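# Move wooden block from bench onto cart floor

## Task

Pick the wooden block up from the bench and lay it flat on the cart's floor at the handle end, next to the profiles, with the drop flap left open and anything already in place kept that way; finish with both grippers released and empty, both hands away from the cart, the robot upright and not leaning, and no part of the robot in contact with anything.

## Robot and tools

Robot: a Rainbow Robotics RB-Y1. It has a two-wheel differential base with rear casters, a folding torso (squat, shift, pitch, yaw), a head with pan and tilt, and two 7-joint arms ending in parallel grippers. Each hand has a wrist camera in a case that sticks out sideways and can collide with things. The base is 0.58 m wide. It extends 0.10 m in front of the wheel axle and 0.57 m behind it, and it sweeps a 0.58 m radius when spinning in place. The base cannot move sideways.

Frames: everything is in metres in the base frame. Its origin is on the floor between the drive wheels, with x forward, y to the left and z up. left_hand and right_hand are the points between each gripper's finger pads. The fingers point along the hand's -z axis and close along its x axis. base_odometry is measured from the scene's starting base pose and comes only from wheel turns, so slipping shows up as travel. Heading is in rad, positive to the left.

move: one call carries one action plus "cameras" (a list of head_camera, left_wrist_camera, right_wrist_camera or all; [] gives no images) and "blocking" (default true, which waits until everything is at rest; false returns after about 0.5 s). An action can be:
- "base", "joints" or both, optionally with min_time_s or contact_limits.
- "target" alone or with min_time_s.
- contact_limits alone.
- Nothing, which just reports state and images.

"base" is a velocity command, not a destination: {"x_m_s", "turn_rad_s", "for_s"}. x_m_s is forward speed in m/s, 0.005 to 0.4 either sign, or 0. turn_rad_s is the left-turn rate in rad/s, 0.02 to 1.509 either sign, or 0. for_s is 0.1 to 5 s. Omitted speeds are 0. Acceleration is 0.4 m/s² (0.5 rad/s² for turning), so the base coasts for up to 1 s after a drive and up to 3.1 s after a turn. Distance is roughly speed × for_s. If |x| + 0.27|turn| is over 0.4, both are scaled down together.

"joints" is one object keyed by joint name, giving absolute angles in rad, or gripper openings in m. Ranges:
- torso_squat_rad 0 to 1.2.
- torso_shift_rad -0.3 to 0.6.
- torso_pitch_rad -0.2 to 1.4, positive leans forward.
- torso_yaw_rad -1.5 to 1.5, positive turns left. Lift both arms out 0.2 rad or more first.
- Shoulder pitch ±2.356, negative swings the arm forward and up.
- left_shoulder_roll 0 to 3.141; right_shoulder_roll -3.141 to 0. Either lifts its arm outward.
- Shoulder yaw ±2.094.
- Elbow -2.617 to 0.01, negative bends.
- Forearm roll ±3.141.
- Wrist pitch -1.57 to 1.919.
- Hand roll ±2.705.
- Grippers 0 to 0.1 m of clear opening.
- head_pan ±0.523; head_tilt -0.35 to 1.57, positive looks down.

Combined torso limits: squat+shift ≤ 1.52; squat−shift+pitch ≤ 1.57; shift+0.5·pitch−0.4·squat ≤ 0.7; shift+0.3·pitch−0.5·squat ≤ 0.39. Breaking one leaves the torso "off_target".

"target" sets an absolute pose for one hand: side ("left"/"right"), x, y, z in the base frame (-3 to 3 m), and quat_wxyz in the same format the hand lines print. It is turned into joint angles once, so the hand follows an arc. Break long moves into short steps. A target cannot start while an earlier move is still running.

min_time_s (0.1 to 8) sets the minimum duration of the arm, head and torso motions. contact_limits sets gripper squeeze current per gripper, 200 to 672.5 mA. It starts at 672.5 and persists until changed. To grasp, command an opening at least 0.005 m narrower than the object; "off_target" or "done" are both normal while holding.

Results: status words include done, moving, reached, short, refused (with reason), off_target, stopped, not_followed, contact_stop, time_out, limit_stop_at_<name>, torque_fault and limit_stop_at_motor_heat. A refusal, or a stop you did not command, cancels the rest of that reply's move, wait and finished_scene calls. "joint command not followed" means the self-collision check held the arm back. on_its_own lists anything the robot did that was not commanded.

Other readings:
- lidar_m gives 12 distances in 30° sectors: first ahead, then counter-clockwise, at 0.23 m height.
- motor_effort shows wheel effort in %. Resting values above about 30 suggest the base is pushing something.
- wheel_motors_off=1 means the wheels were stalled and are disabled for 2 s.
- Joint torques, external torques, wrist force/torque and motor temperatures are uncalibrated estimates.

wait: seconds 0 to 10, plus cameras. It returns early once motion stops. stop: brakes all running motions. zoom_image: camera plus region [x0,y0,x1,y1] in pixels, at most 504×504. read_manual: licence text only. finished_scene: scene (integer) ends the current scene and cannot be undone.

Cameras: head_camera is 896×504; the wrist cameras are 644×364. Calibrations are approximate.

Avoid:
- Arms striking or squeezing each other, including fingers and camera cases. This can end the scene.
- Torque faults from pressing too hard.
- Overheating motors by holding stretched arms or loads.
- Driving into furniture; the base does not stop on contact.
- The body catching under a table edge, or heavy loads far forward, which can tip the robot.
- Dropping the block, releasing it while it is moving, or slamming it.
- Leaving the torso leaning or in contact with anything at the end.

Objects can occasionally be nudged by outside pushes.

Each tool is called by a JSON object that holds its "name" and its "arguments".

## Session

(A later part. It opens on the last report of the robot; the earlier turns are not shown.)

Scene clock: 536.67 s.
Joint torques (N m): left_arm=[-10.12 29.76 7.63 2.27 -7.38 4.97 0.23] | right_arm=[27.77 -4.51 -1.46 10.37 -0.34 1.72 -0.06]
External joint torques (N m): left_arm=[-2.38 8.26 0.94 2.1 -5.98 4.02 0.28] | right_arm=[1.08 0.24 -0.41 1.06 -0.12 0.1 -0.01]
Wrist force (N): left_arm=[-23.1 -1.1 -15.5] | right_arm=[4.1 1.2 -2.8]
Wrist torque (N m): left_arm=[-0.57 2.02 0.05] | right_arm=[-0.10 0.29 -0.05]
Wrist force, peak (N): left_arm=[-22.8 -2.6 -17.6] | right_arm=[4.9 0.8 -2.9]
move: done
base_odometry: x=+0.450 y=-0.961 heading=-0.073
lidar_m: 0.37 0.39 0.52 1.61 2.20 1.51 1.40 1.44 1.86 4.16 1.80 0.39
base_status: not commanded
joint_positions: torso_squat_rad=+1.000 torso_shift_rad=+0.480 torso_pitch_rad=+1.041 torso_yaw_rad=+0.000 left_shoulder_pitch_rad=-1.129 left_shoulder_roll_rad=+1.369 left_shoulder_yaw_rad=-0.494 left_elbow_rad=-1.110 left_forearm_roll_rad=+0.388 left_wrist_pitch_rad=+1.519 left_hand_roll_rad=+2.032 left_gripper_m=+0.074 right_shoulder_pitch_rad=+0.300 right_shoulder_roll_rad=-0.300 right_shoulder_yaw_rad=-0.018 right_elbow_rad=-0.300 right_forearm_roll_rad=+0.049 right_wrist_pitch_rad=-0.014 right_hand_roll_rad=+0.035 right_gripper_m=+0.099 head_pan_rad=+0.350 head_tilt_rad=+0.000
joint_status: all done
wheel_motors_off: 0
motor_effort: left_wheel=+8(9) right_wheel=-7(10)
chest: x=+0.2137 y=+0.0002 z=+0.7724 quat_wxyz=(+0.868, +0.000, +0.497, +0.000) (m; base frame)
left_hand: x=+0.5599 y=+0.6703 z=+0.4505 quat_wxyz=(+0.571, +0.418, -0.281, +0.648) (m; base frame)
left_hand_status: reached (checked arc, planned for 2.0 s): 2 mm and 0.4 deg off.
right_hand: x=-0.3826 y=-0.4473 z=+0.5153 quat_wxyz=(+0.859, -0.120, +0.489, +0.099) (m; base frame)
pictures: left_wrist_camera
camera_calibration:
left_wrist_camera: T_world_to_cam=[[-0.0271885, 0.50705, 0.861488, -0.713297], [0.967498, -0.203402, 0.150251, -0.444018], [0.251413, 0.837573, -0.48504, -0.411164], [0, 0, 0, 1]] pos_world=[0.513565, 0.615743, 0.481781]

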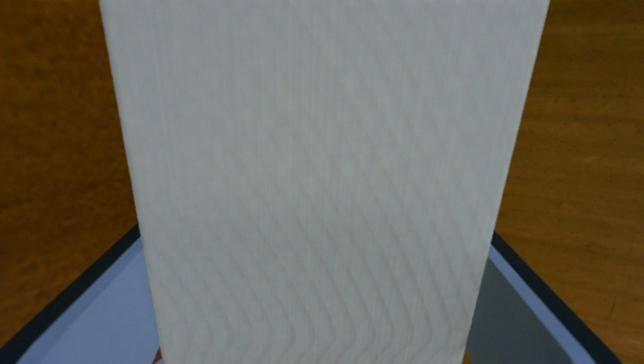

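{"name": "move", "arguments": {"target": {"side":"left","x":0.56,"y":0.67,"z":0.50,"quat_wxyz":[0.568,0.420,-0.282,0.648]}, "min_time_s": 1.5, "cameras": []}}

{"name": "move", "arguments": {"joints": {"left_shoulder_pitch_rad":-1.45,"left_shoulder_roll_rad":1.3,"left_shoulder_yaw_rad":-1.0,"left_elbow_rad":-1.05,"left_forearm_roll_rad":0.54,"left_wrist_pitch_rad":1.46,"left_hand_roll_rad":2.2}, "min_time_s": 3, "cameras": ["left_wrist_camera"]}}

Scene clock: 549.57 s.
Joint torques (N m): left_arm=[-7.98 31.33 11.8 2.5 -6.85 4.81 -0.05] | right_arm=[27.71 -4.47 -1.48 10.55 -0.35 1.81 -0.08]
External joint torques (N m): left_arm=[-0.5 9.53 4.16 2.06 -5.46 3.85 -0.01] | right_arm=[1.02 0.28 -0.42 1.23 -0.13 0.19 -0.04]
Wrist force (N): left_arm=[-22.7 -1.3 -16.2] | right_arm=[4.4 1.2 -2.7]
Wrist torque (N m): left_arm=[-0.68 2.09 0.07] | right_arm=[-0.09 0.29 -0.05]
Wrist force, peak (N): left_arm=[-23.9 -2.1 -17.1] | right_arm=[4.9 1.8 -2.8]
move: done
base_odometry: x=+0.450 y=-0.961 heading=-0.073
lidar_m: 0.36 0.39 0.51 1.62 2.21 1.49 1.40 1.43 1.85 4.15 1.80 0.39
base_status: not commanded
joint_positions: torso_squat_rad=+1.000 torso_shift_rad=+0.480 torso_pitch_rad=+1.041 torso_yaw_rad=+0.000 left_shoulder_pitch_rad=-1.046 left_shoulder_roll_rad=+1.505 left_shoulder_yaw_rad=-0.424 left_elbow_rad=-1.285 left_forearm_roll_rad=+0.488 left_wrist_pitch_rad=+1.616 left_hand_roll_rad=+2.032 left_gripper_m=+0.074 right_shoulder_pitch_rad=+0.300 right_shoulder_roll_rad=-0.300 right_shoulder_yaw_rad=-0.018 right_elbow_rad=-0.300 right_forearm_roll_rad=+0.049 right_wrist_pitch_rad=-0.014 right_hand_roll_rad=+0.035 right_gripper_m=+0.099 head_pan_rad=+0.350 head_tilt_rad=+0.000
joint_status: all done
wheel_motors_off: 0
motor_effort: left_wheel=+9(9) right_wheel=-9(10)
chest: x=+0.2137 y=+0.0002 z=+0.7724 quat_wxyz=(+0.868, +0.000, +0.497, +0.000) (m; base frame)
left_hand: x=+0.5600 y=+0.6685 z=+0.4978 quat_wxyz=(+0.569, +0.422, -0.279, +0.648) (m; base frame)
left_hand_status: reached (checked arc, planned for 1.5 s): 3 mm and 0.4 deg off.
right_hand: x=-0.3826 y=-0.4473 z=+0.5153 quat_wxyz=(+0.859, -0.120, +0.489, +0.099) (m; base frame)
pictures: none
No camera images: "cameras" was empty.

Scene clock: 552.87 s.
Joint torques (N m): left_arm=[-9.49 9.11 5.2 -1.69 1.79 -5.73 -2.69] | right_arm=[27.53 -4.42 -1.87 10.57 -0.42 1.79 -0.04]
External joint torques (N m): left_arm=[1.21 -9.45 -0.43 -2.83 2.96 -6.87 -2.65] | right_arm=[0.85 0.3 -0.82 1.25 -0.2 0.17 0]
Wrist force (N): left_arm=[4.1 13.7 13.6] | right_arm=[3.8 0.9 -2.6]
Wrist torque (N m): left_arm=[-0.11 -4.34 2.99] | right_arm=[-0.04 0.24 -0.05]
Wrist force, peak (N): left_arm=[-22.9 -0.5 -17.5] | right_arm=[5.4 1.1 -2.9]
move: done
base_odometry: x=+0.450 y=-0.961 heading=-0.073
lidar_m: 0.36 0.38 0.51 1.60 2.21 1.50 1.40 1.44 1.84 4.15 1.80 0.39
base_status: not commanded
joint_positions: torso_squat_rad=+1.000 torso_shift_rad=+0.480 torso_pitch_rad=+1.039 torso_yaw_rad=+0.000 left_shoulder_pitch_rad=-1.450 left_shoulder_roll_rad=+1.302 left_shoulder_yaw_rad=-1.000 left_elbow_rad=-1.049 left_forearm_roll_rad=+0.539 left_wrist_pitch_rad=+1.462 left_hand_roll_rad=+2.201 left_gripper_m=+0.079 right_shoulder_pitch_rad=+0.300 right_shoulder_roll_rad=-0.300 right_shoulder_yaw_rad=-0.018 right_elbow_rad=-0.300 right_forearm_roll_rad=+0.049 right_wrist_pitch_rad=-0.014 right_hand_roll_rad=+0.035 right_gripper_m=+0.099 head_pan_rad=+0.350 head_tilt_rad=+0.000
joint_status: all done
wheel_motors_off: 0
motor_effort: left_wheel=+13(14) right_wheel=-9(12)
chest: x=+0.2132 y=-0.0001 z=+0.7729 quat_wxyz=(+0.868, +0.000, +0.497, +0.000) (m; base frame)
left_hand: x=+0.5956 y=+0.6067 z=+0.4032 quat_wxyz=(+0.603, +0.391, -0.287, +0.634) (m; base frame)
right_hand: x=-0.3826 y=-0.4473 z=+0.5143 quat_wxyz=(+0.859, -0.119, +0.488, +0.100) (m; base frame)
pictures: left_wrist_camera
camera_calibration:
left_wrist_camera: T_world_to_cam=[[0.00403545, 0.544062, 0.839036, -0.671295], [0.946806, -0.272068, 0.171865, -0.439144], [0.32178, 0.79371, -0.516219, -0.392532], [0, 0, 0, 1]] pos_world=[0.544802, 0.557305, 0.436082]

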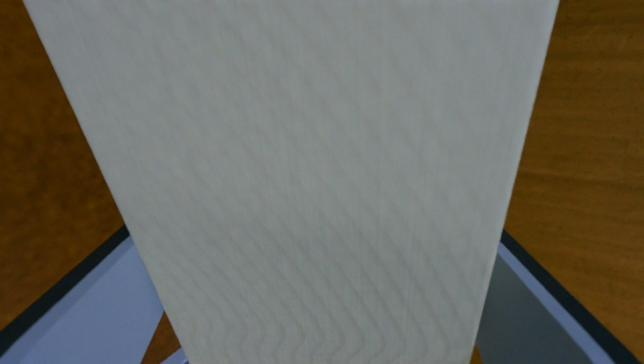

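{"name": "move", "arguments": {"target": {"side":"left","x":0.575,"y":0.63,"z":0.45,"quat_wxyz":[0.568,0.420,-0.282,0.648]}, "min_time_s": 2, "cameras": ["left_wrist_camera"]}}

Scene clock: 559.00 s.
Joint torques (N m): left_arm=[-10.48 27.56 8.72 4.19 -5.51 5.61 0.44] | right_arm=[27.83 -4.26 -1.56 10.58 -0.35 1.73 -0.02]
External joint torques (N m): left_arm=[-0.68 7.89 2.52 2.81 -4.31 4.41 0.48] | right_arm=[1.14 0.48 -0.5 1.26 -0.13 0.11 0.03]
Wrist force (N): left_arm=[-22.3 -1.7 -14.6] | right_arm=[4.2 1.2 -2.6]
Wrist torque (N m): left_arm=[-0.38 1.64 -0.13] | right_arm=[-0.09 0.28 -0.04]
Wrist force, peak (N): left_arm=[-22.2 -1.5 -15.5] | right_arm=[5.0 1.4 -2.5]
move: done
base_odometry: x=+0.450 y=-0.961 heading=-0.073
lidar_m: 0.36 0.38 0.54 1.61 2.21 1.50 1.40 1.45 1.84 4.13 1.80 0.39
base_status: not commanded
joint_positions: torso_squat_rad=+1.000 torso_shift_rad=+0.480 torso_pitch_rad=+1.040 torso_yaw_rad=+0.000 left_shoulder_pitch_rad=-1.420 left_shoulder_roll_rad=+1.432 left_shoulder_yaw_rad=-0.970 left_elbow_rad=-1.167 left_forearm_roll_rad=+0.608 left_wrist_pitch_rad=+1.564 left_hand_roll_rad=+2.213 left_gripper_m=+0.075 right_shoulder_pitch_rad=+0.300 right_shoulder_roll_rad=-0.300 right_shoulder_yaw_rad=-0.018 right_elbow_rad=-0.300 right_forearm_roll_rad=+0.049 right_wrist_pitch_rad=-0.014 right_hand_roll_rad=+0.035 right_gripper_m=+0.099 head_pan_rad=+0.350 head_tilt_rad=+0.000
joint_status: all done
wheel_motors_off: 0
on_its_own: left_gripper_m moved -0.005 toward your old target +0.040
motor_effort: left_wheel=+14(15) right_wheel=-9(13)
chest: x=+0.2137 y=+0.0002 z=+0.7725 quat_wxyz=(+0.868, +0.000, +0.497, +0.000) (m; base frame)
left_hand: x=+0.5751 y=+0.6286 z=+0.4467 quat_wxyz=(+0.570, +0.421, -0.280, +0.648) (m; base frame)
left_hand_status: reached (checked arc, planned for 2.0 s): 4 mm and 0.3 deg off.
right_hand: x=-0.3826 y=-0.4473 z=+0.5152 quat_wxyz=(+0.859, -0.120, +0.488, +0.099) (m; base frame)
pictures: left_wrist_camera
camera_calibration:
left_wrist_camera: T_world_to_cam=[[-0.0246894, 0.505541, 0.862449, -0.689444], [0.968884, -0.200434, 0.145224, -0.467021], [0.246281, 0.839199, -0.484862, -0.38002], [0, 0, 0, 1]] pos_world=[0.529058, 0.573848, 0.478176]

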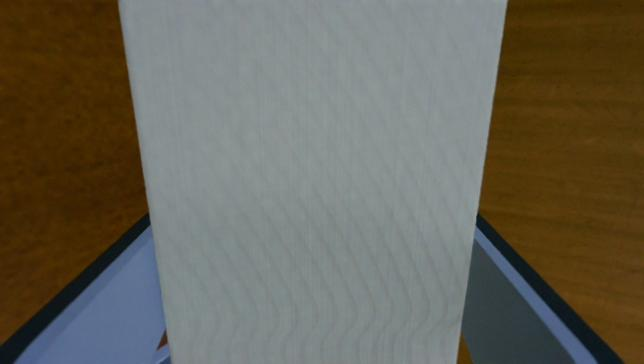

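{"name": "move", "arguments": {"target": {"side":"left","x":0.57,"y":0.66,"z":0.445,"quat_wxyz":[0.568,0.420,-0.282,0.648]}, "min_time_s": 1.2, "cameras": []}}

{"name": "move", "arguments": {"target": {"side":"left","x":0.57,"y":0.66,"z":0.436,"quat_wxyz":[0.568,0.420,-0.282,0.648]}, "min_time_s": 1, "cameras": []}}

Scene clock: 563.77 s.
Joint torques (N m): left_arm=[-8.3 25.04 7.87 5.67 -4.28 2.59 -0.12] | right_arm=[27.61 -4.19 -1.48 10.6 -0.37 1.82 0.01]
External joint torques (N m): left_arm=[0.9 4.39 2.15 3.63 -3.03 1.45 -0.08] | right_arm=[0.92 0.55 -0.42 1.28 -0.15 0.2 0.06]
Wrist force (N): left_arm=[-15.1 1.5 -6.3] | right_arm=[4.0 1.3 -2.3]
Wrist torque (N m): left_arm=[-0.08 0.64 0.14] | right_arm=[-0.10 0.24 -0.06]
Wrist force, peak (N): left_arm=[-22.6 -0.9 -15.4] | right_arm=[4.9 1.3 -2.8]
move: done
base_odometry: x=+0.450 y=-0.961 heading=-0.073
lidar_m: 0.37 0.38 0.54 1.59 2.20 1.49 1.40 1.44 1.84 4.14 1.81 0.39
base_status: not commanded
joint_positions: torso_squat_rad=+1.000 torso_shift_rad=+0.480 torso_pitch_rad=+1.040 torso_yaw_rad=+0.000 left_shoulder_pitch_rad=-1.397 left_shoulder_roll_rad=+1.436 left_shoulder_yaw_rad=-0.969 left_elbow_rad=-1.068 left_forearm_roll_rad=+0.610 left_wrist_pitch_rad=+1.461 left_hand_roll_rad=+2.170 left_gripper_m=+0.075 right_shoulder_pitch_rad=+0.300 right_shoulder_roll_rad=-0.300 right_shoulder_yaw_rad=-0.018 right_elbow_rad=-0.300 right_forearm_roll_rad=+0.049 right_wrist_pitch_rad=-0.014 right_hand_roll_rad=+0.035 right_gripper_m=+0.099 head_pan_rad=+0.350 head_tilt_rad=+0.000
joint_status: all done
wheel_motors_off: 0
motor_effort: left_wheel=+13(14) right_wheel=-9(12)
chest: x=+0.2136 y=+0.0001 z=+0.7725 quat_wxyz=(+0.868, +0.000, +0.497, +0.000) (m; base frame)
left_hand: x=+0.5700 y=+0.6587 z=+0.4441 quat_wxyz=(+0.570, +0.419, -0.282, +0.648) (m; base frame)
left_hand_status: reached (checked arc, planned for 1.2 s): 2 mm and 0.2 deg off.
right_hand: x=-0.3826 y=-0.4473 z=+0.5152 quat_wxyz=(+0.859, -0.120, +0.488, +0.099) (m; base frame)
pictures: none
No camera images: "cameras" was empty.

Scene clock: 565.10 s.
Joint torques (N m): left_arm=[-7.14 17.97 4.22 4.32 -1.81 -0.72 -0.93] | right_arm=[27.69 -4.49 -1.51 10.49 -0.44 1.88 -0.18]
External joint torques (N m): left_arm=[2.14 -2.59 -1.27 2.24 -0.55 -1.86 -0.89] | right_arm=[1.01 0.24 -0.46 1.18 -0.22 0.26 -0.14]
Wrist force (N): left_arm=[-5.8 7.8 7.8] | right_arm=[4.7 1.2 -2.6]
Wrist torque (N m): left_arm=[-0.56 -0.91 1.09] | right_arm=[-0.11 0.35 -0.05]
Wrist force, peak (N): left_arm=[-14.8 3.4 -3.8] | right_arm=[4.8 1.3 -3.1]
move: done
base_odometry: x=+0.450 y=-0.961 heading=-0.073
lidar_m: 0.37 0.39 0.51 1.61 2.20 1.49 1.40 1.45 1.85 4.13 1.80 0.39
base_status: not commanded
joint_positions: torso_squat_rad=+1.000 torso_shift_rad=+0.480 torso_pitch_rad=+1.040 torso_yaw_rad=+0.000 left_shoulder_pitch_rad=-1.402 left_shoulder_roll_rad=+1.407 left_shoulder_yaw_rad=-0.974 left_elbow_rad=-1.026 left_forearm_roll_rad=+0.597 left_wrist_pitch_rad=+1.443 left_hand_roll_rad=+2.169 left_gripper_m=+0.074 right_shoulder_pitch_rad=+0.300 right_shoulder_roll_rad=-0.300 right_shoulder_yaw_rad=-0.018 right_elbow_rad=-0.300 right_forearm_roll_rad=+0.049 right_wrist_pitch_rad=-0.014 right_hand_roll_rad=+0.035 right_gripper_m=+0.099 head_pan_rad=+0.350 head_tilt_rad=+0.000
joint_status: all done
wheel_motors_off: 0
motor_effort: left_wheel=+7(13) right_wheel=-9(11)
chest: x=+0.2134 y=-0.0001 z=+0.7727 quat_wxyz=(+0.868, +0.000, +0.497, +0.000) (m; base frame)
left_hand: x=+0.5702 y=+0.6593 z=+0.4373 quat_wxyz=(+0.569, +0.419, -0.283, +0.649) (m; base frame)
left_hand_status: reached (checked arc, planned for 1.0 s): 1 mm and 0.1 deg off.
right_hand: x=-0.3827 y=-0.4472 z=+0.5147 quat_wxyz=(+0.859, -0.119, +0.488, +0.100) (m; base frame)
pictures: none
No camera images: "cameras" was empty.

{"name": "move", "arguments": {"target": {"side":"left","x":0.57,"y":0.649,"z":0.431,"quat_wxyz":[0.553,0.440,-0.304,0.638]}, "min_time_s": 1.2, "cameras": []}}

{"name": "move", "arguments": {"target": {"side":"left","x":0.57,"y":0.640,"z":0.416,"quat_wxyz":[0.537,0.459,-0.326,0.627]}, "min_time_s": 1.2, "cameras": ["left_wrist_camera"]}}

Scene clock: 568.83 s.
Joint torques (N m): left_arm=[-12.4 23.91 5.31 4.78 -5.06 4.39 0.12] | right_arm=[28.01 -4.12 -1.46 10.37 -0.39 1.77 -0.12]
External joint torques (N m): left_arm=[-2.7 4.2 0.15 2.87 -3.8 3.16 0.16] | right_arm=[1.32 0.62 -0.4 1.05 -0.17 0.15 -0.08]
Wrist force (N): left_arm=[-19.9 1.5 -13.3] | right_arm=[4.7 1.0 -3.0]
Wrist torque (N m): left_arm=[-0.43 1.02 0.14] | right_arm=[-0.05 0.37 -0.06]
Wrist force, peak (N): left_arm=[-20.1 0.6 -14.5] | right_arm=[5.1 1.3 -2.8]
move: done
base_odometry: x=+0.450 y=-0.961 heading=-0.073
lidar_m: 0.36 0.38 0.51 1.60 2.20 1.51 1.39 1.45 1.86 4.15 1.80 0.39
base_status: not commanded
joint_positions: torso_squat_rad=+1.000 torso_shift_rad=+0.480 torso_pitch_rad=+1.040 torso_yaw_rad=+0.000 left_shoulder_pitch_rad=-1.424 left_shoulder_roll_rad=+1.341 left_shoulder_yaw_rad=-1.006 left_elbow_rad=-0.995 left_forearm_roll_rad=+0.526 left_wrist_pitch_rad=+1.496 left_hand_roll_rad=+2.225 left_gripper_m=+0.074 right_shoulder_pitch_rad=+0.300 right_shoulder_roll_rad=-0.300 right_shoulder_yaw_rad=-0.018 right_elbow_rad=-0.300 right_forearm_roll_rad=+0.049 right_wrist_pitch_rad=-0.014 right_hand_roll_rad=+0.035 right_gripper_m=+0.099 head_pan_rad=+0.350 head_tilt_rad=+0.000
joint_status: all done
wheel_motors_off: 0
motor_effort: left_wheel=+10(10) right_wheel=-10(11)
chest: x=+0.2136 y=+0.0002 z=+0.7725 quat_wxyz=(+0.868, +0.000, +0.497, +0.000) (m; base frame)
left_hand: x=+0.5696 y=+0.6482 z=+0.4291 quat_wxyz=(+0.554, +0.440, -0.303, +0.638) (m; base frame)
left_hand_status: reached (checked arc, planned for 1.2 s): 2 mm and 0.2 deg off.
right_hand: x=-0.3825 y=-0.4473 z=+0.5151 quat_wxyz=(+0.859, -0.120, +0.488, +0.100) (m; base frame)
pictures: none
No camera images: "cameras" was empty.

Scene clock: 570.37 s.
Joint torques (N m): left_arm=[-12.83 21.3 4.64 4.91 -4.02 3.64 0.92] | right_arm=[27.78 -4.2 -1.42 10.53 -0.38 1.72 -0.12]
External joint torques (N m): left_arm=[-2.63 2.56 0.22 2.95 -2.75 2.34 0.97] | right_arm=[1.09 0.55 -0.37 1.21 -0.15 0.1 -0.07]
Wrist force (N): left_arm=[-18.8 1.2 -12.6] | right_arm=[4.5 1.5 -2.5]
Wrist torque (N m): left_arm=[-0.29 0.48 -0.57] | right_arm=[-0.14 0.32 -0.06]
Wrist force, peak (N): left_arm=[-23.5 1.7 -13.3] | right_arm=[4.8 1.8 -2.8]
move: done
base_odometry: x=+0.450 y=-0.961 heading=-0.073
lidar_m: 0.37 0.38 0.52 1.61 2.20 1.50 1.41 1.45 1.85 4.14 1.81 0.39
base_status: not commanded
joint_positions: torso_squat_rad=+1.000 torso_shift_rad=+0.480 torso_pitch_rad=+1.040 torso_yaw_rad=+0.000 left_shoulder_pitch_rad=-1.453 left_shoulder_roll_rad=+1.238 left_shoulder_yaw_rad=-1.045 left_elbow_rad=-0.887 left_forearm_roll_rad=+0.448 left_wrist_pitch_rad=+1.512 left_hand_roll_rad=+2.271 left_gripper_m=+0.074 right_shoulder_pitch_rad=+0.300 right_shoulder_roll_rad=-0.300 right_shoulder_yaw_rad=-0.018 right_elbow_rad=-0.300 right_forearm_roll_rad=+0.049 right_wrist_pitch_rad=-0.014 right_hand_roll_rad=+0.035 right_gripper_m=+0.099 head_pan_rad=+0.350 head_tilt_rad=+0.000
joint_status: all done
wheel_motors_off: 0
motor_effort: left_wheel=+9(10) right_wheel=-10(12)
chest: x=+0.2136 y=+0.0001 z=+0.7725 quat_wxyz=(+0.868, +0.000, +0.497, +0.000) (m; base frame)
left_hand: x=+0.5698 y=+0.6392 z=+0.4152 quat_wxyz=(+0.539, +0.458, -0.326, +0.627) (m; base frame)
left_hand_status: reached (checked arc, planned for 1.2 s): 1 mm and 0.2 deg off.
right_hand: x=-0.3825 y=-0.4473 z=+0.5151 quat_wxyz=(+0.859, -0.120, +0.488, +0.100) (m; base frame)
pictures: left_wrist_camera
camera_calibration:
left_wrist_camera: T_world_to_cam=[[-0.0273899, 0.379616, 0.924738, -0.611511], [0.968299, -0.219697, 0.118868, -0.43162], [0.248286, 0.898679, -0.361565, -0.493281], [0, 0, 0, 1]] pos_world=[0.523663, 0.580615, 0.438441]

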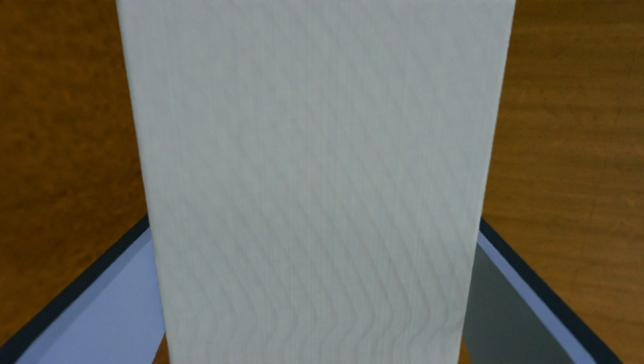

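{"name": "move", "arguments": {"joints": {"left_gripper_m":0.079}, "cameras": []}}

{"name": "move", "arguments": {"joints": {"left_gripper_m":0.086}, "cameras": ["left_wrist_camera"]}}

Scene clock: 575.07 s.
Joint torques (N m): left_arm=[-12.23 20.54 5.49 4.16 -3.23 3.13 0.22] | right_arm=[27.67 -4.41 -1.36 10.4 -0.35 1.86 0.06]
External joint torques (N m): left_arm=[-2.03 1.8 1.07 2.19 -1.96 1.82 0.26] | right_arm=[0.98 0.33 -0.31 1.08 -0.13 0.24 0.1]
Wrist force (N): left_arm=[-15.4 1.5 -9.0] | right_arm=[4.1 1.2 -2.3]
Wrist torque (N m): left_arm=[-0.50 -0.18 0.20] | right_arm=[-0.08 0.29 -0.05]
Wrist force, peak (N): left_arm=[-19.7 1.1 -13.1] | right_arm=[4.9 2.0 -2.8]
move: done
base_odometry: x=+0.450 y=-0.961 heading=-0.073
lidar_m: 0.36 0.38 0.52 1.60 2.22 1.50 1.40 1.44 1.85 4.13 1.79 0.39
base_status: not commanded
joint_positions: torso_squat_rad=+1.000 torso_shift_rad=+0.480 torso_pitch_rad=+1.040 torso_yaw_rad=+0.000 left_shoulder_pitch_rad=-1.453 left_shoulder_roll_rad=+1.238 left_shoulder_yaw_rad=-1.045 left_elbow_rad=-0.887 left_forearm_roll_rad=+0.448 left_wrist_pitch_rad=+1.512 left_hand_roll_rad=+2.271 left_gripper_m=+0.079 right_shoulder_pitch_rad=+0.300 right_shoulder_roll_rad=-0.300 right_shoulder_yaw_rad=-0.018 right_elbow_rad=-0.300 right_forearm_roll_rad=+0.049 right_wrist_pitch_rad=-0.014 right_hand_roll_rad=+0.035 right_gripper_m=+0.099 head_pan_rad=+0.350 head_tilt_rad=+0.000
joint_status: all done
wheel_motors_off: 0
motor_effort: left_wheel=+10(11) right_wheel=-12(12)
chest: x=+0.2136 y=+0.0001 z=+0.7725 quat_wxyz=(+0.868, +0.000, +0.497, +0.000) (m; base frame)
left_hand: x=+0.5698 y=+0.6393 z=+0.4154 quat_wxyz=(+0.538, +0.458, -0.326, +0.627) (m; base frame)
right_hand: x=-0.3825 y=-0.4473 z=+0.5151 quat_wxyz=(+0.859, -0.120, +0.488, +0.100) (m; base frame)
pictures: none
No camera images: "cameras" was empty.

Scene clock: 575.60 s.
Joint torques (N m): left_arm=[-11.72 20.46 4.88 4.1 -3.22 3.08 0.16] | right_arm=[27.61 -4.38 -1.5 10.46 -0.28 1.68 -0.04]
External joint torques (N m): left_arm=[-1.51 1.72 0.46 2.13 -1.95 1.78 0.21] | right_arm=[0.92 0.36 -0.44 1.15 -0.06 0.06 0]
Wrist force (N): left_arm=[-14.5 2.6 -6.2] | right_arm=[4.4 1.1 -2.2]
Wrist torque (N m): left_arm=[-0.59 -0.07 0.20] | right_arm=[-0.10 0.32 -0.06]
Wrist force, peak (N): left_arm=[-15.6 2.1 -8.4] | right_arm=[4.7 2.0 -2.8]
move: done
base_odometry: x=+0.450 y=-0.961 heading=-0.073
lidar_m: 0.36 0.38 0.51 1.62 2.21 1.50 1.40 1.45 1.85 4.14 1.80 0.40
base_status: not commanded
joint_positions: torso_squat_rad=+1.000 torso_shift_rad=+0.480 torso_pitch_rad=+1.040 torso_yaw_rad=+0.000 left_shoulder_pitch_rad=-1.453 left_shoulder_roll_rad=+1.238 left_shoulder_yaw_rad=-1.045 left_elbow_rad=-0.887 left_forearm_roll_rad=+0.448 left_wrist_pitch_rad=+1.512 left_hand_roll_rad=+2.271 left_gripper_m=+0.086 right_shoulder_pitch_rad=+0.300 right_shoulder_roll_rad=-0.300 right_shoulder_yaw_rad=-0.018 right_elbow_rad=-0.300 right_forearm_roll_rad=+0.049 right_wrist_pitch_rad=-0.014 right_hand_roll_rad=+0.035 right_gripper_m=+0.099 head_pan_rad=+0.350 head_tilt_rad=+0.000
joint_status: all done
wheel_motors_off: 0
motor_effort: left_wheel=+9(11) right_wheel=-9(11)
chest: x=+0.2136 y=+0.0001 z=+0.7725 quat_wxyz=(+0.868, +0.000, +0.497, +0.000) (m; base frame)
left_hand: x=+0.5699 y=+0.6393 z=+0.4154 quat_wxyz=(+0.538, +0.458, -0.326, +0.627) (m; base frame)
right_hand: x=-0.3825 y=-0.4473 z=+0.5151 quat_wxyz=(+0.859, -0.120, +0.488, +0.100) (m; base frame)
pictures: left_wrist_camera
camera_calibration:
left_wrist_camera: T_world_to_cam=[[-0.0278584, 0.379121, 0.924928, -0.611282], [0.968307, -0.219513, 0.119142, -0.431949], [0.248203, 0.898934, -0.36099, -0.49368], [0, 0, 0, 1]] pos_world=[0.523763, 0.580716, 0.438641]

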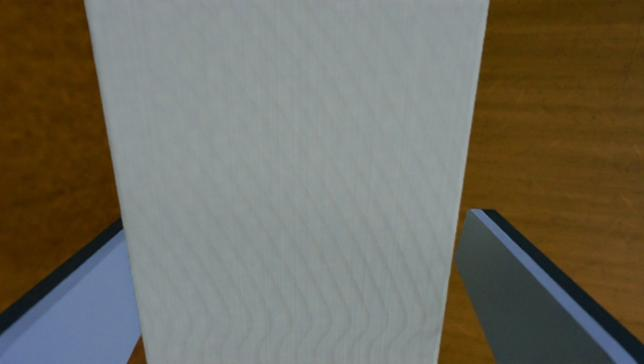

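{"name": "move", "arguments": {"joints": {"left_gripper_m":0.1}, "cameras": []}}

{"name": "move", "arguments": {"joints": {"left_shoulder_pitch_rad":-1.54,"left_shoulder_roll_rad":1.237,"left_shoulder_yaw_rad":-1.37,"left_elbow_rad":-0.98,"left_forearm_roll_rad":0.517,"left_wrist_pitch_rad":1.443,"left_hand_roll_rad":2.48}, "min_time_s": 2, "cameras": ["left_wrist_camera"]}}

Scene clock: 583.57 s.
Joint torques (N m): left_arm=[-11.73 20.33 5.08 4.18 -3.24 2.87 0.18] | right_arm=[27.74 -4.35 -1.76 10.45 -0.37 1.61 -0.11]
External joint torques (N m): left_arm=[-1.52 1.59 0.66 2.22 -1.97 1.57 0.23] | right_arm=[1.05 0.39 -0.71 1.13 -0.15 -0.01 -0.06]
Wrist force (N): left_arm=[-14.2 1.6 -6.9] | right_arm=[4.2 1.5 -2.5]
Wrist torque (N m): left_arm=[-0.47 -0.26 0.25] | right_arm=[-0.14 0.29 -0.03]
Wrist force, peak (N): left_arm=[-16.0 1.7 -8.1] | right_arm=[4.8 1.2 -3.1]
move: done
base_odometry: x=+0.450 y=-0.961 heading=-0.073
lidar_m: 0.37 0.38 0.52 1.59 2.19 1.49 1.40 1.44 1.84 4.13 1.82 0.38
base_status: not commanded
joint_positions: torso_squat_rad=+1.000 torso_shift_rad=+0.480 torso_pitch_rad=+1.040 torso_yaw_rad=+0.000 left_shoulder_pitch_rad=-1.453 left_shoulder_roll_rad=+1.238 left_shoulder_yaw_rad=-1.045 left_elbow_rad=-0.887 left_forearm_roll_rad=+0.448 left_wrist_pitch_rad=+1.512 left_hand_roll_rad=+2.271 left_gripper_m=+0.099 right_shoulder_pitch_rad=+0.300 right_shoulder_roll_rad=-0.300 right_shoulder_yaw_rad=-0.018 right_elbow_rad=-0.300 right_forearm_roll_rad=+0.049 right_wrist_pitch_rad=-0.014 right_hand_roll_rad=+0.035 right_gripper_m=+0.099 head_pan_rad=+0.350 head_tilt_rad=+0.000
joint_status: all done
wheel_motors_off: 0
motor_effort: left_wheel=+9(11) right_wheel=-8(11)
chest: x=+0.2136 y=+0.0001 z=+0.7725 quat_wxyz=(+0.868, +0.000, +0.497, +0.000) (m; base frame)
left_hand: x=+0.5699 y=+0.6393 z=+0.4154 quat_wxyz=(+0.538, +0.458, -0.326, +0.627) (m; base frame)
right_hand: x=-0.3825 y=-0.4473 z=+0.5151 quat_wxyz=(+0.859, -0.120, +0.488, +0.100) (m; base frame)
pictures: none
No camera images: "cameras" was empty.

Scene clock: 585.87 s.
Joint torques (N m): left_arm=[-12.8 17.51 4.26 3.24 -2.27 2.76 0.24] | right_arm=[27.67 -4.35 -1.47 10.58 -0.49 1.81 0.02]
External joint torques (N m): left_arm=[-2.46 0.37 0.41 0.59 -1.25 1.26 0.29] | right_arm=[0.98 0.39 -0.41 1.26 -0.27 0.19 0.06]
Wrist force (N): left_arm=[-15.1 3.4 -10.2] | right_arm=[4.2 0.8 -2.7]
Wrist torque (N m): left_arm=[-0.52 -0.32 0.20] | right_arm=[-0.03 0.27 -0.04]
Wrist force, peak (N): left_arm=[-14.7 2.9 -11.2] | right_arm=[4.8 1.7 -3.0]
move: done
base_odometry: x=+0.450 y=-0.961 heading=-0.073
lidar_m: 0.37 0.38 0.52 1.61 2.20 1.49 1.40 1.43 1.84 4.13 1.80 0.39
base_status: not commanded
joint_positions: torso_squat_rad=+1.000 torso_shift_rad=+0.480 torso_pitch_rad=+1.040 torso_yaw_rad=+0.000 left_shoulder_pitch_rad=-1.539 left_shoulder_roll_rad=+1.236 left_shoulder_yaw_rad=-1.370 left_elbow_rad=-0.980 left_forearm_roll_rad=+0.517 left_wrist_pitch_rad=+1.443 left_hand_roll_rad=+2.480 left_gripper_m=+0.099 right_shoulder_pitch_rad=+0.300 right_shoulder_roll_rad=-0.300 right_shoulder_yaw_rad=-0.018 right_elbow_rad=-0.300 right_forearm_roll_rad=+0.049 right_wrist_pitch_rad=-0.014 right_hand_roll_rad=+0.035 right_gripper_m=+0.099 head_pan_rad=+0.350 head_tilt_rad=+0.000
joint_status: all done
wheel_motors_off: 0
motor_effort: left_wheel=+12(12) right_wheel=-10(12)
chest: x=+0.2136 y=+0.0001 z=+0.7725 quat_wxyz=(+0.868, +0.000, +0.497, +0.000) (m; base frame)
left_hand: x=+0.5769 y=+0.6150 z=+0.3868 quat_wxyz=(+0.571, +0.426, -0.368, +0.598) (m; base frame)
right_hand: x=-0.3826 y=-0.4473 z=+0.5151 quat_wxyz=(+0.859, -0.120, +0.488, +0.100) (m; base frame)
pictures: left_wrist_camera
camera_calibration:
left_wrist_camera: T_world_to_cam=[[-0.0138195, 0.375998, 0.926517, -0.582239], [0.925887, -0.345059, 0.153842, -0.352438], [0.377548, 0.859976, -0.343363, -0.541373], [0, 0, 0, 1]] pos_world=[0.522666, 0.562877, 0.407787]

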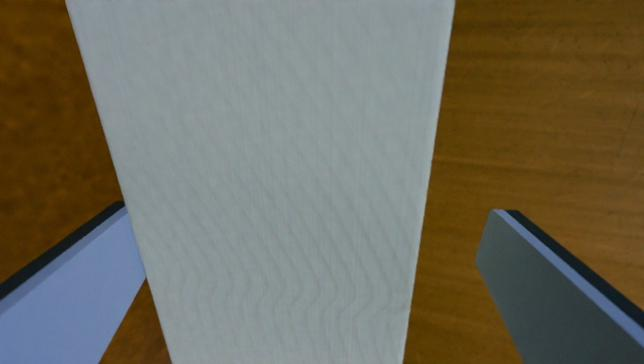

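{"name": "move", "arguments": {"joints": {"left_shoulder_pitch_rad":-1.6,"left_shoulder_roll_rad":1.236,"left_shoulder_yaw_rad":-1.56,"left_elbow_rad":-1.03,"left_forearm_roll_rad":0.557,"left_wrist_pitch_rad":1.402,"left_hand_roll_rad":2.61}, "min_time_s": 1.5, "cameras": ["left_wrist_camera"]}}

Scene clock: 588.50 s.
Joint torques (N m): left_arm=[-12.88 17.84 3.6 3.78 -1.98 2.94 0.18] | right_arm=[27.76 -4.4 -1.55 10.58 -0.45 1.7 -0.11]
External joint torques (N m): left_arm=[-2.59 1.57 0.29 0.87 -1.12 1.35 0.23] | right_arm=[1.07 0.34 -0.5 1.26 -0.23 0.08 -0.06]
Wrist force (N): left_arm=[-14.4 3.8 -9.5] | right_arm=[4.5 1.3 -2.5]
Wrist torque (N m): left_arm=[-0.51 -0.16 0.15] | right_arm=[-0.11 0.31 -0.04]
Wrist force, peak (N): left_arm=[-15.9 3.1 -9.9] | right_arm=[4.7 1.9 -3.0]
move: done
base_odometry: x=+0.450 y=-0.961 heading=-0.073
lidar_m: 0.37 0.37 0.52 1.59 2.20 1.50 1.40 1.44 1.84 4.12 1.80 0.40
base_status: not commanded
joint_positions: torso_squat_rad=+1.000 torso_shift_rad=+0.480 torso_pitch_rad=+1.040 torso_yaw_rad=+0.000 left_shoulder_pitch_rad=-1.599 left_shoulder_roll_rad=+1.235 left_shoulder_yaw_rad=-1.560 left_elbow_rad=-1.030 left_forearm_roll_rad=+0.557 left_wrist_pitch_rad=+1.402 left_hand_roll_rad=+2.610 left_gripper_m=+0.099 right_shoulder_pitch_rad=+0.300 right_shoulder_roll_rad=-0.300 right_shoulder_yaw_rad=-0.018 right_elbow_rad=-0.300 right_forearm_roll_rad=+0.049 right_wrist_pitch_rad=-0.014 right_hand_roll_rad=+0.035 right_gripper_m=+0.099 head_pan_rad=+0.350 head_tilt_rad=+0.000
joint_status: all done
wheel_motors_off: 0
motor_effort: left_wheel=+11(12) right_wheel=-11(12)
chest: x=+0.2136 y=+0.0001 z=+0.7725 quat_wxyz=(+0.868, +0.000, +0.497, +0.000) (m; base frame)
left_hand: x=+0.5753 y=+0.6054 z=+0.3738 quat_wxyz=(+0.582, +0.406, -0.387, +0.589) (m; base frame)
right_hand: x=-0.3826 y=-0.4473 z=+0.5151 quat_wxyz=(+0.859, -0.120, +0.488, +0.100) (m; base frame)
pictures: left_wrist_camera
camera_calibration:
left_wrist_camera: T_world_to_cam=[[-0.0194646, 0.378931, 0.92522, -0.564619], [0.900263, -0.395898, 0.181083, -0.316876], [0.434911, 0.836466, -0.333432, -0.559505], [0, 0, 0, 1]] pos_world=[0.517616, 0.556508, 0.393221]

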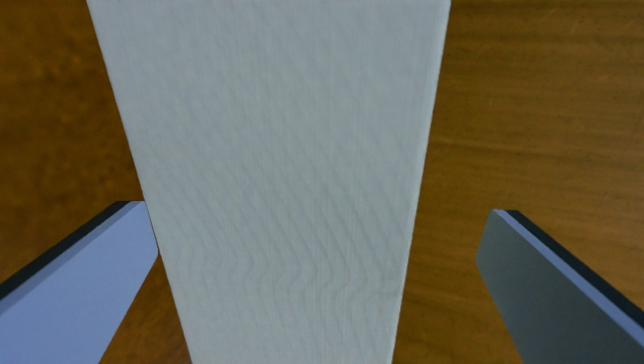

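{"name": "move", "arguments": {"target": {"side":"left","x":0.573,"y":0.598,"z":0.364,"quat_wxyz":[0.582,0.406,-0.387,0.589]}, "min_time_s": 1.5, "cameras": ["left_wrist_camera"]}}

Scene clock: 592.13 s.
Joint torques (N m): left_arm=[-8.73 12.8 2.93 3.63 -1.27 1.84 0.18] | right_arm=[27.76 -4.01 -1.88 10.58 -0.35 1.82 0.09]
External joint torques (N m): left_arm=[1.64 -3.15 -0.23 0.78 -0.43 0.23 0.23] | right_arm=[1.07 0.72 -0.83 1.26 -0.13 0.2 0.14]
Wrist force (N): left_arm=[-6.3 2.6 -3.7] | right_arm=[4.1 1.1 -2.6]
Wrist torque (N m): left_arm=[-0.43 -0.30 0.13] | right_arm=[-0.07 0.30 -0.03]
Wrist force, peak (N): left_arm=[-15.8 4.0 -9.3] | right_arm=[4.7 2.1 -2.6]
move: done
base_odometry: x=+0.450 y=-0.961 heading=-0.073
lidar_m: 0.36 0.38 0.53 1.60 2.22 1.49 1.40 1.44 1.85 4.14 1.80 0.39
base_status: not commanded
joint_positions: torso_squat_rad=+1.000 torso_shift_rad=+0.480 torso_pitch_rad=+1.040 torso_yaw_rad=+0.000 left_shoulder_pitch_rad=-1.592 left_shoulder_roll_rad=+1.200 left_shoulder_yaw_rad=-1.561 left_elbow_rad=-1.003 left_forearm_roll_rad=+0.555 left_wrist_pitch_rad=+1.403 left_hand_roll_rad=+2.623 left_gripper_m=+0.099 right_shoulder_pitch_rad=+0.300 right_shoulder_roll_rad=-0.300 right_shoulder_yaw_rad=-0.018 right_elbow_rad=-0.300 right_forearm_roll_rad=+0.049 right_wrist_pitch_rad=-0.014 right_hand_roll_rad=+0.035 right_gripper_m=+0.099 head_pan_rad=+0.350 head_tilt_rad=+0.000
joint_status: all done
wheel_motors_off: 0
motor_effort: left_wheel=+12(12) right_wheel=-12(12)
chest: x=+0.2135 y=+0.0001 z=+0.7726 quat_wxyz=(+0.868, +0.000, +0.497, +0.000) (m; base frame)
left_hand: x=+0.5730 y=+0.5979 z=+0.3647 quat_wxyz=(+0.582, +0.405, -0.387, +0.589) (m; base frame)
left_hand_status: reached (checked arc, planned for 1.5 s): 1 mm and 0.1 deg off.
right_hand: x=-0.3826 y=-0.4473 z=+0.5149 quat_wxyz=(+0.859, -0.120, +0.488, +0.100) (m; base frame)
pictures: left_wrist_camera
camera_calibration:
left_wrist_camera: T_world_to_cam=[[-0.0209921, 0.379665, 0.924886, -0.552798], [0.900131, -0.395429, 0.182754, -0.316942], [0.435112, 0.836355, -0.333447, -0.555335], [0, 0, 0, 1]] pos_world=[0.515318, 0.549007, 0.384022]

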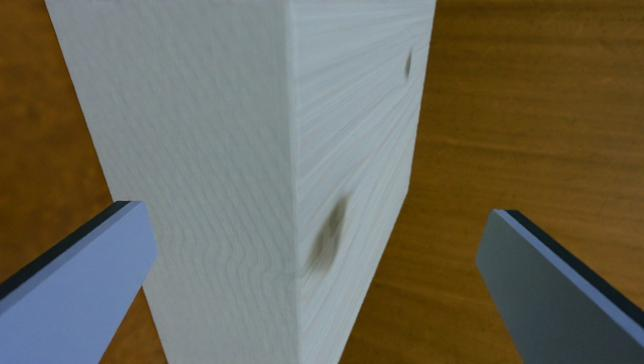

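{"name": "move", "arguments": {"target": {"side":"left","x":0.573,"y":0.55,"z":0.372,"quat_wxyz":[0.582,0.406,-0.387,0.589]}, "min_time_s": 2, "cameras": ["left_wrist_camera"]}}

Scene clock: 596.53 s.
Joint torques (N m): left_arm=[-11.41 11.47 5.59 0.69 -0.63 1.78 0.24] | right_arm=[27.41 -4.25 -1.43 10.41 -0.35 1.78 -0.11]
External joint torques (N m): left_arm=[-0.29 -2.89 1.72 -0.88 0.13 0.13 0.29] | right_arm=[0.72 0.49 -0.37 1.09 -0.13 0.16 -0.06]
Wrist force (N): left_arm=[-5.4 2.7 -4.2] | right_arm=[4.9 1.5 -2.8]
Wrist torque (N m): left_arm=[-0.48 -0.18 0.15] | right_arm=[-0.13 0.38 -0.06]
Wrist force, peak (N): left_arm=[-6.0 3.0 -5.2] | right_arm=[4.9 1.5 -2.8]
move: done
base_odometry: x=+0.450 y=-0.961 heading=-0.073
lidar_m: 0.37 0.37 0.51 1.60 2.20 1.50 1.40 1.44 1.85 4.15 1.81 0.40
base_status: not commanded
joint_positions: torso_squat_rad=+1.000 torso_shift_rad=+0.480 torso_pitch_rad=+1.040 torso_yaw_rad=+0.000 left_shoulder_pitch_rad=-1.635 left_shoulder_roll_rad=+1.197 left_shoulder_yaw_rad=-1.561 left_elbow_rad=-1.168 left_forearm_roll_rad=+0.561 left_wrist_pitch_rad=+1.571 left_hand_roll_rad=+2.675 left_gripper_m=+0.099 right_shoulder_pitch_rad=+0.300 right_shoulder_roll_rad=-0.300 right_shoulder_yaw_rad=-0.018 right_elbow_rad=-0.300 right_forearm_roll_rad=+0.049 right_wrist_pitch_rad=-0.014 right_hand_roll_rad=+0.035 right_gripper_m=+0.099 head_pan_rad=+0.350 head_tilt_rad=+0.000
joint_status: all done
wheel_motors_off: 0
motor_effort: left_wheel=+11(12) right_wheel=-11(12)
chest: x=+0.2135 y=+0.0001 z=+0.7726 quat_wxyz=(+0.868, +0.000, +0.497, +0.000) (m; base frame)
left_hand: x=+0.5731 y=+0.5506 z=+0.3720 quat_wxyz=(+0.581, +0.407, -0.387, +0.589) (m; base frame)
left_hand_status: reached (checked arc, planned for 2.0 s): 1 mm and 0.1 deg off.
right_hand: x=-0.3826 y=-0.4473 z=+0.5149 quat_wxyz=(+0.859, -0.120, +0.488, +0.100) (m; base frame)
pictures: left_wrist_camera
camera_calibration:
left_wrist_camera: T_world_to_cam=[[-0.0198426, 0.376817, 0.926075, -0.541142], [0.901082, -0.394588, 0.179864, -0.337016], [0.433194, 0.838039, -0.331714, -0.513799], [0, 0, 0, 1]] pos_world=[0.515515, 0.501512, 0.391321]

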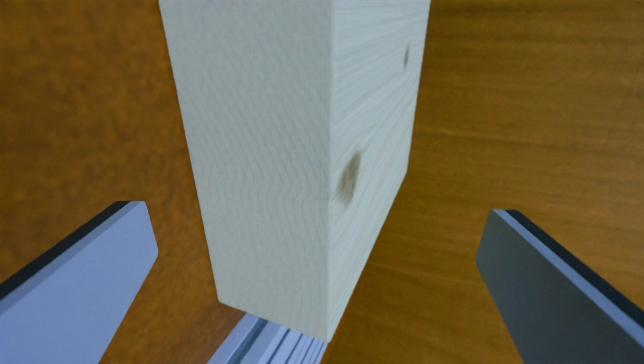

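{"name": "move", "arguments": {"target": {"side":"left","x":0.57,"y":0.50,"z":0.46,"quat_wxyz":[0.582,0.406,-0.387,0.589]}, "min_time_s": 2, "cameras": ["left_wrist_camera"]}}

{"name": "move", "arguments": {"target": {"side":"left","x":0.60,"y":0.52,"z":0.60,"quat_wxyz":[0.582,0.406,-0.387,0.589]}, "min_time_s": 2.5, "cameras": ["left_wrist_camera"]}}

Scene clock: 603.37 s.
Joint torques (N m): left_arm=[-11.48 11.16 7.83 -1.01 -0.45 1.71 0.14] | right_arm=[27.64 -4.04 -1.77 10.44 -0.39 1.8 -0.01]
External joint torques (N m): left_arm=[-0.16 -1.66 1.88 -0.51 0.19 0.04 0.19] | right_arm=[0.95 0.69 -0.72 1.13 -0.17 0.18 0.04]
Wrist force (N): left_arm=[-5.9 3.4 -3.9] | right_arm=[4.2 1.4 -2.3]
Wrist torque (N m): left_arm=[-0.57 -0.23 0.18] | right_arm=[-0.13 0.29 -0.04]
Wrist force, peak (N): left_arm=[-6.1 2.7 -5.3] | right_arm=[5.1 0.9 -2.9]
move: done
base_odometry: x=+0.450 y=-0.961 heading=-0.073
lidar_m: 0.36 0.38 0.53 1.60 2.20 1.50 1.40 1.44 1.86 4.15 1.80 0.40
base_status: not commanded
joint_positions: torso_squat_rad=+1.000 torso_shift_rad=+0.480 torso_pitch_rad=+1.040 torso_yaw_rad=+0.000 left_shoulder_pitch_rad=-1.755 left_shoulder_roll_rad=+1.402 left_shoulder_yaw_rad=-1.510 left_elbow_rad=-1.665 left_forearm_roll_rad=+0.621 left_wrist_pitch_rad=+1.904 left_hand_roll_rad=+2.705 left_gripper_m=+0.099 right_shoulder_pitch_rad=+0.300 right_shoulder_roll_rad=-0.300 right_shoulder_yaw_rad=-0.018 right_elbow_rad=-0.300 right_forearm_roll_rad=+0.049 right_wrist_pitch_rad=-0.014 right_hand_roll_rad=+0.035 right_gripper_m=+0.099 head_pan_rad=+0.350 head_tilt_rad=+0.000
joint_status: all done
wheel_motors_off: 0
motor_effort: left_wheel=+12(12) right_wheel=-10(14)
chest: x=+0.2135 y=+0.0001 z=+0.7726 quat_wxyz=(+0.868, +0.000, +0.497, +0.000) (m; base frame)
left_hand: x=+0.5706 y=+0.5007 z=+0.4597 quat_wxyz=(+0.582, +0.408, -0.386, +0.588) (m; base frame)
left_hand_status: reached (checked arc, planned for 2.0 s): 1 mm and 0.2 deg off.
right_hand: x=-0.3826 y=-0.4473 z=+0.5149 quat_wxyz=(+0.859, -0.120, +0.488, +0.100) (m; base frame)
pictures: left_wrist_camera
camera_calibration:
left_wrist_camera: T_world_to_cam=[[-0.0175916, 0.376933, 0.926073, -0.604994], [0.901603, -0.394398, 0.177656, -0.369555], [0.432206, 0.838076, -0.332906, -0.440678], [0, 0, 0, 1]] pos_world=[0.513013, 0.451613, 0.479218]

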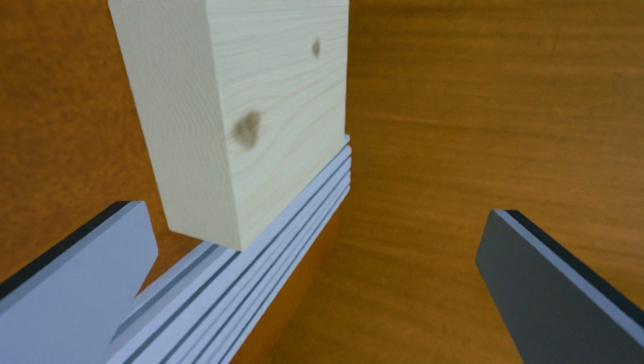

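Scene clock: 606.20 s.
Joint torques (N m): left_arm=[-10.84 5.61 8.09 0.27 -0.88 1.43 -0.38] | right_arm=[27.79 -4.2 -1.36 10.48 -0.31 1.77 -0.01]
External joint torques (N m): left_arm=[-0.39 -0.8 0.04 -0.41 0.11 0.05 -0.34] | right_arm=[1.11 0.54 -0.31 1.16 -0.09 0.15 0.03]
Wrist force (N): left_arm=[-5.1 2.1 -4.2] | right_arm=[4.6 1.1 -2.6]
Wrist torque (N m): left_arm=[-0.37 -0.14 0.19] | right_arm=[-0.06 0.37 -0.02]
Wrist force, peak (N): left_arm=[-5.9 3.5 -4.9] | right_arm=[4.6 1.5 -3.2]
move: short
base_odometry: x=+0.450 y=-0.961 heading=-0.073
lidar_m: 0.37 0.39 0.52 1.60 2.22 1.49 1.40 1.44 1.85 4.15 1.81 0.40
base_status: not commanded
joint_positions: torso_squat_rad=+1.000 torso_shift_rad=+0.480 torso_pitch_rad=+1.040 torso_yaw_rad=+0.000 left_shoulder_pitch_rad=-2.356 left_shoulder_roll_rad=+1.770 left_shoulder_yaw_rad=-1.792 left_elbow_rad=-1.976 left_forearm_roll_rad=+0.772 left_wrist_pitch_rad=+1.919 left_hand_roll_rad=+2.470 left_gripper_m=+0.099 right_shoulder_pitch_rad=+0.300 right_shoulder_roll_rad=-0.300 right_shoulder_yaw_rad=-0.018 right_elbow_rad=-0.300 right_forearm_roll_rad=+0.049 right_wrist_pitch_rad=-0.014 right_hand_roll_rad=+0.035 right_gripper_m=+0.099 head_pan_rad=+0.350 head_tilt_rad=+0.000
joint_status: all done
wheel_motors_off: 0
motor_effort: left_wheel=+11(12) right_wheel=-10(13)
chest: x=+0.2135 y=+0.0001 z=+0.7726 quat_wxyz=(+0.868, +0.000, +0.497, +0.000) (m; base frame)
left_hand: x=+0.6003 y=+0.5205 z=+0.5996 quat_wxyz=(+0.606, +0.369, -0.379, +0.594) (m; base frame)
left_hand_status: short (checked arc, as near as the solve gets, planned for 2.5 s): 1 mm and 5.2 deg off. The place is met; only the turn is off.
right_hand: x=-0.3826 y=-0.4473 z=+0.5149 quat_wxyz=(+0.859, -0.120, +0.488, +0.100) (m; base frame)
pictures: left_wrist_camera
camera_calibration:
left_wrist_camera: T_world_to_cam=[[-0.0203021, 0.448831, 0.893386, -0.757663], [0.877711, -0.419892, 0.230897, -0.417698], [0.47876, 0.788823, -0.385419, -0.394381], [0, 0, 0, 1]] pos_world=[0.54005, 0.475771, 0.621329]

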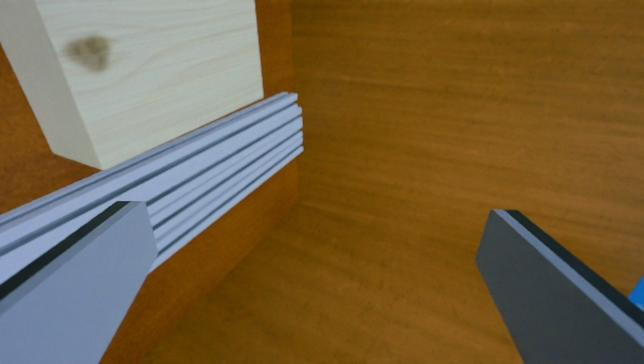

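{"name": "move", "arguments": {"joints": {"left_shoulder_pitch_rad":-1.8,"left_shoulder_roll_rad":1.65,"left_shoulder_yaw_rad":-0.8,"left_elbow_rad":-1.8,"left_forearm_roll_rad":0.2,"left_wrist_pitch_rad":1.7,"left_hand_roll_rad":1.8}, "min_time_s": 3, "cameras": ["left_wrist_camera"]}}

{"name": "move", "arguments": {"joints": {"left_shoulder_pitch_rad":-1.38,"left_shoulder_roll_rad":1.455,"left_shoulder_yaw_rad":0.3,"left_elbow_rad":-1.7,"left_forearm_roll_rad":0,"left_wrist_pitch_rad":0.5,"left_hand_roll_rad":1.158}, "min_time_s": 2.5, "cameras": ["head_camera","left_wrist_camera"]}}

Scene clock: 611.33 s.
Joint torques (N m): left_arm=[-11.91 11.6 13.01 0.58 -2.23 -0.24 -0.32] | right_arm=[27.57 -4.26 -1.29 10.5 -0.41 1.74 0.03]
External joint torques (N m): left_arm=[1.72 -2.77 2.4 0.74 -0.33 -0.43 -0.26] | right_arm=[0.89 0.47 -0.23 1.19 -0.19 0.12 0.07]
Wrist force (N): left_arm=[-5.4 4.2 -4.0] | right_arm=[4.1 1.0 -2.5]
Wrist torque (N m): left_arm=[-0.58 -0.16 0.17] | right_arm=[-0.05 0.24 -0.05]
Wrist force, peak (N): left_arm=[-6.2 4.4 -4.1] | right_arm=[4.6 1.7 -3.1]
move: done
base_odometry: x=+0.450 y=-0.961 heading=-0.073
lidar_m: 0.36 0.37 0.51 1.60 2.22 1.50 1.40 1.44 1.85 4.15 1.82 0.40
base_status: not commanded
joint_positions: torso_squat_rad=+1.000 torso_shift_rad=+0.480 torso_pitch_rad=+1.040 torso_yaw_rad=+0.000 left_shoulder_pitch_rad=-1.800 left_shoulder_roll_rad=+1.650 left_shoulder_yaw_rad=-0.800 left_elbow_rad=-1.800 left_forearm_roll_rad=+0.200 left_wrist_pitch_rad=+1.700 left_hand_roll_rad=+1.800 left_gripper_m=+0.099 right_shoulder_pitch_rad=+0.300 right_shoulder_roll_rad=-0.300 right_shoulder_yaw_rad=-0.018 right_elbow_rad=-0.300 right_forearm_roll_rad=+0.049 right_wrist_pitch_rad=-0.014 right_hand_roll_rad=+0.035 right_gripper_m=+0.099 head_pan_rad=+0.350 head_tilt_rad=+0.000
joint_status: all done
wheel_motors_off: 0
motor_effort: left_wheel=+11(12) right_wheel=-11(13)
chest: x=+0.2135 y=+0.0001 z=+0.7726 quat_wxyz=(+0.868, +0.000, +0.497, +0.000) (m; base frame)
left_hand: x=+0.7713 y=+0.4953 z=+0.7299 quat_wxyz=(+0.663, +0.264, -0.561, +0.420) (m; base frame)
right_hand: x=-0.3826 y=-0.4473 z=+0.5149 quat_wxyz=(+0.859, -0.120, +0.488, +0.100) (m; base frame)
pictures: left_wrist_camera
camera_calibration:
left_wrist_camera: T_world_to_cam=[[-0.000169926, 0.281075, 0.959686, -0.84015], [0.518875, -0.820363, 0.240362, -0.140251], [0.85485, 0.497998, -0.145704, -0.727091], [0, 0, 0, 1]] pos_world=[0.694184, 0.483178, 0.734051]

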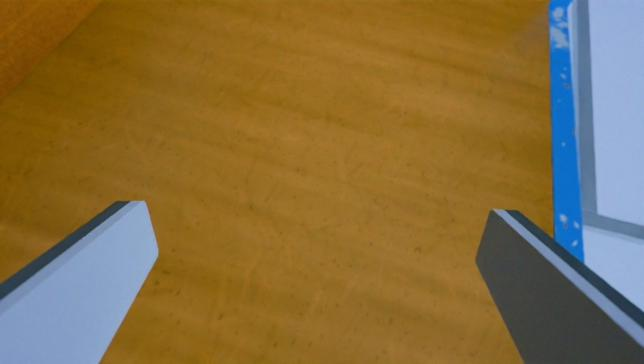

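Scene clock: 614.13 s.
Joint torques (N m): left_arm=[-11.66 15.3 11.56 -2.61 -0.99 -1.31 -0.2] | right_arm=[27.63 -4.65 -1.01 10.47 -0.38 1.74 -0.14]
External joint torques (N m): left_arm=[0.86 -3.14 1.93 0.7 -0.28 -0.43 -0.15] | right_arm=[0.94 0.08 0.04 1.15 -0.16 0.12 -0.1]
Wrist force (N): left_arm=[-5.3 3.9 0.1] | right_arm=[4.3 1.5 -3.0]
Wrist torque (N m): left_arm=[-0.52 -0.19 0.17] | right_arm=[-0.12 0.30 -0.06]
Wrist force, peak (N): left_arm=[-6.5 4.7 -2.7] | right_arm=[5.0 1.3 -2.7]
move: done
base_odometry: x=+0.450 y=-0.961 heading=-0.073
lidar_m: 0.36 0.39 0.52 1.60 2.22 1.50 1.40 1.43 1.85 4.13 1.81 0.38
base_status: not commanded
joint_positions: torso_squat_rad=+1.000 torso_shift_rad=+0.480 torso_pitch_rad=+1.040 torso_yaw_rad=+0.000 left_shoulder_pitch_rad=-1.380 left_shoulder_roll_rad=+1.455 left_shoulder_yaw_rad=+0.300 left_elbow_rad=-1.700 left_forearm_roll_rad=+0.000 left_wrist_pitch_rad=+0.500 left_hand_roll_rad=+1.158 left_gripper_m=+0.099 right_shoulder_pitch_rad=+0.300 right_shoulder_roll_rad=-0.300 right_shoulder_yaw_rad=-0.018 right_elbow_rad=-0.300 right_forearm_roll_rad=+0.049 right_wrist_pitch_rad=-0.014 right_hand_roll_rad=+0.035 right_gripper_m=+0.099 head_pan_rad=+0.350 head_tilt_rad=+0.000
joint_status: all done
wheel_motors_off: 0
motor_effort: left_wheel=+11(12) right_wheel=-10(13)
chest: x=+0.2135 y=+0.0001 z=+0.7726 quat_wxyz=(+0.868, +0.000, +0.497, +0.000) (m; base frame)
left_hand: x=+0.8349 y=+0.4230 z=+1.0008 quat_wxyz=(+0.532, +0.009, -0.844, +0.063) (m; base frame)
right_hand: x=-0.3826 y=-0.4473 z=+0.5149 quat_wxyz=(+0.859, -0.120, +0.488, +0.100) (m; base frame)
pictures: head_camera, left_wrist_camera
camera_calibration:
head_camera: T_world_to_cam=[[0.161103, -0.932329, -0.32374, 0.211895], [-0.838244, 0.0438875, -0.543527, 0.849225], [0.520954, 0.358937, -0.774449, 0.400249], [0, 0, 0, 1]] pos_world=[0.469209, 0.0166213, 0.840148]
left_wrist_camera: T_world_to_cam=[[-0.428303, 0.0805391, 0.900039, -0.577799], [-0.351587, -0.93239, -0.0838761, 0.800932], [0.832432, -0.352366, 0.427662, -0.901388], [0, 0, 0, 1]] pos_world=[0.784469, 0.475698, 0.97271]

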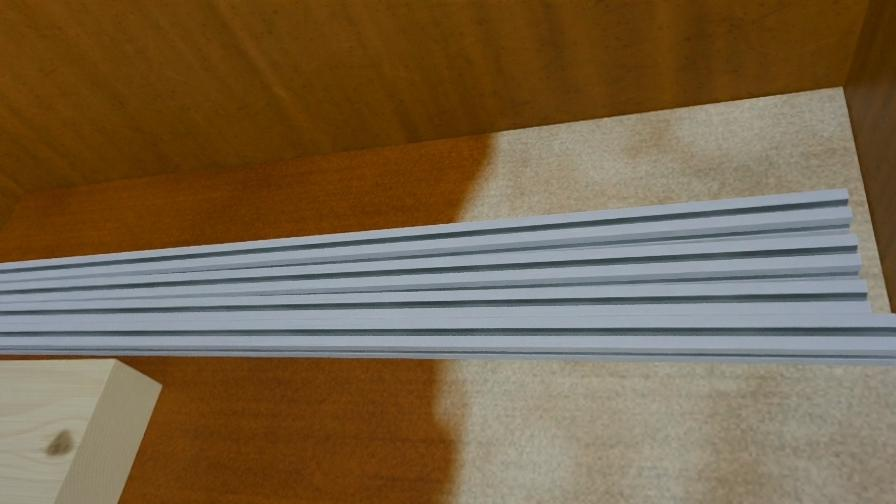

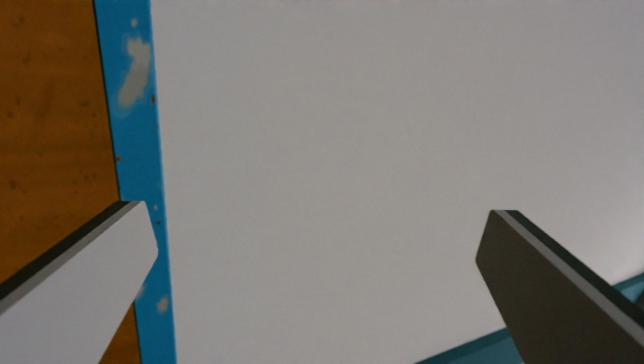

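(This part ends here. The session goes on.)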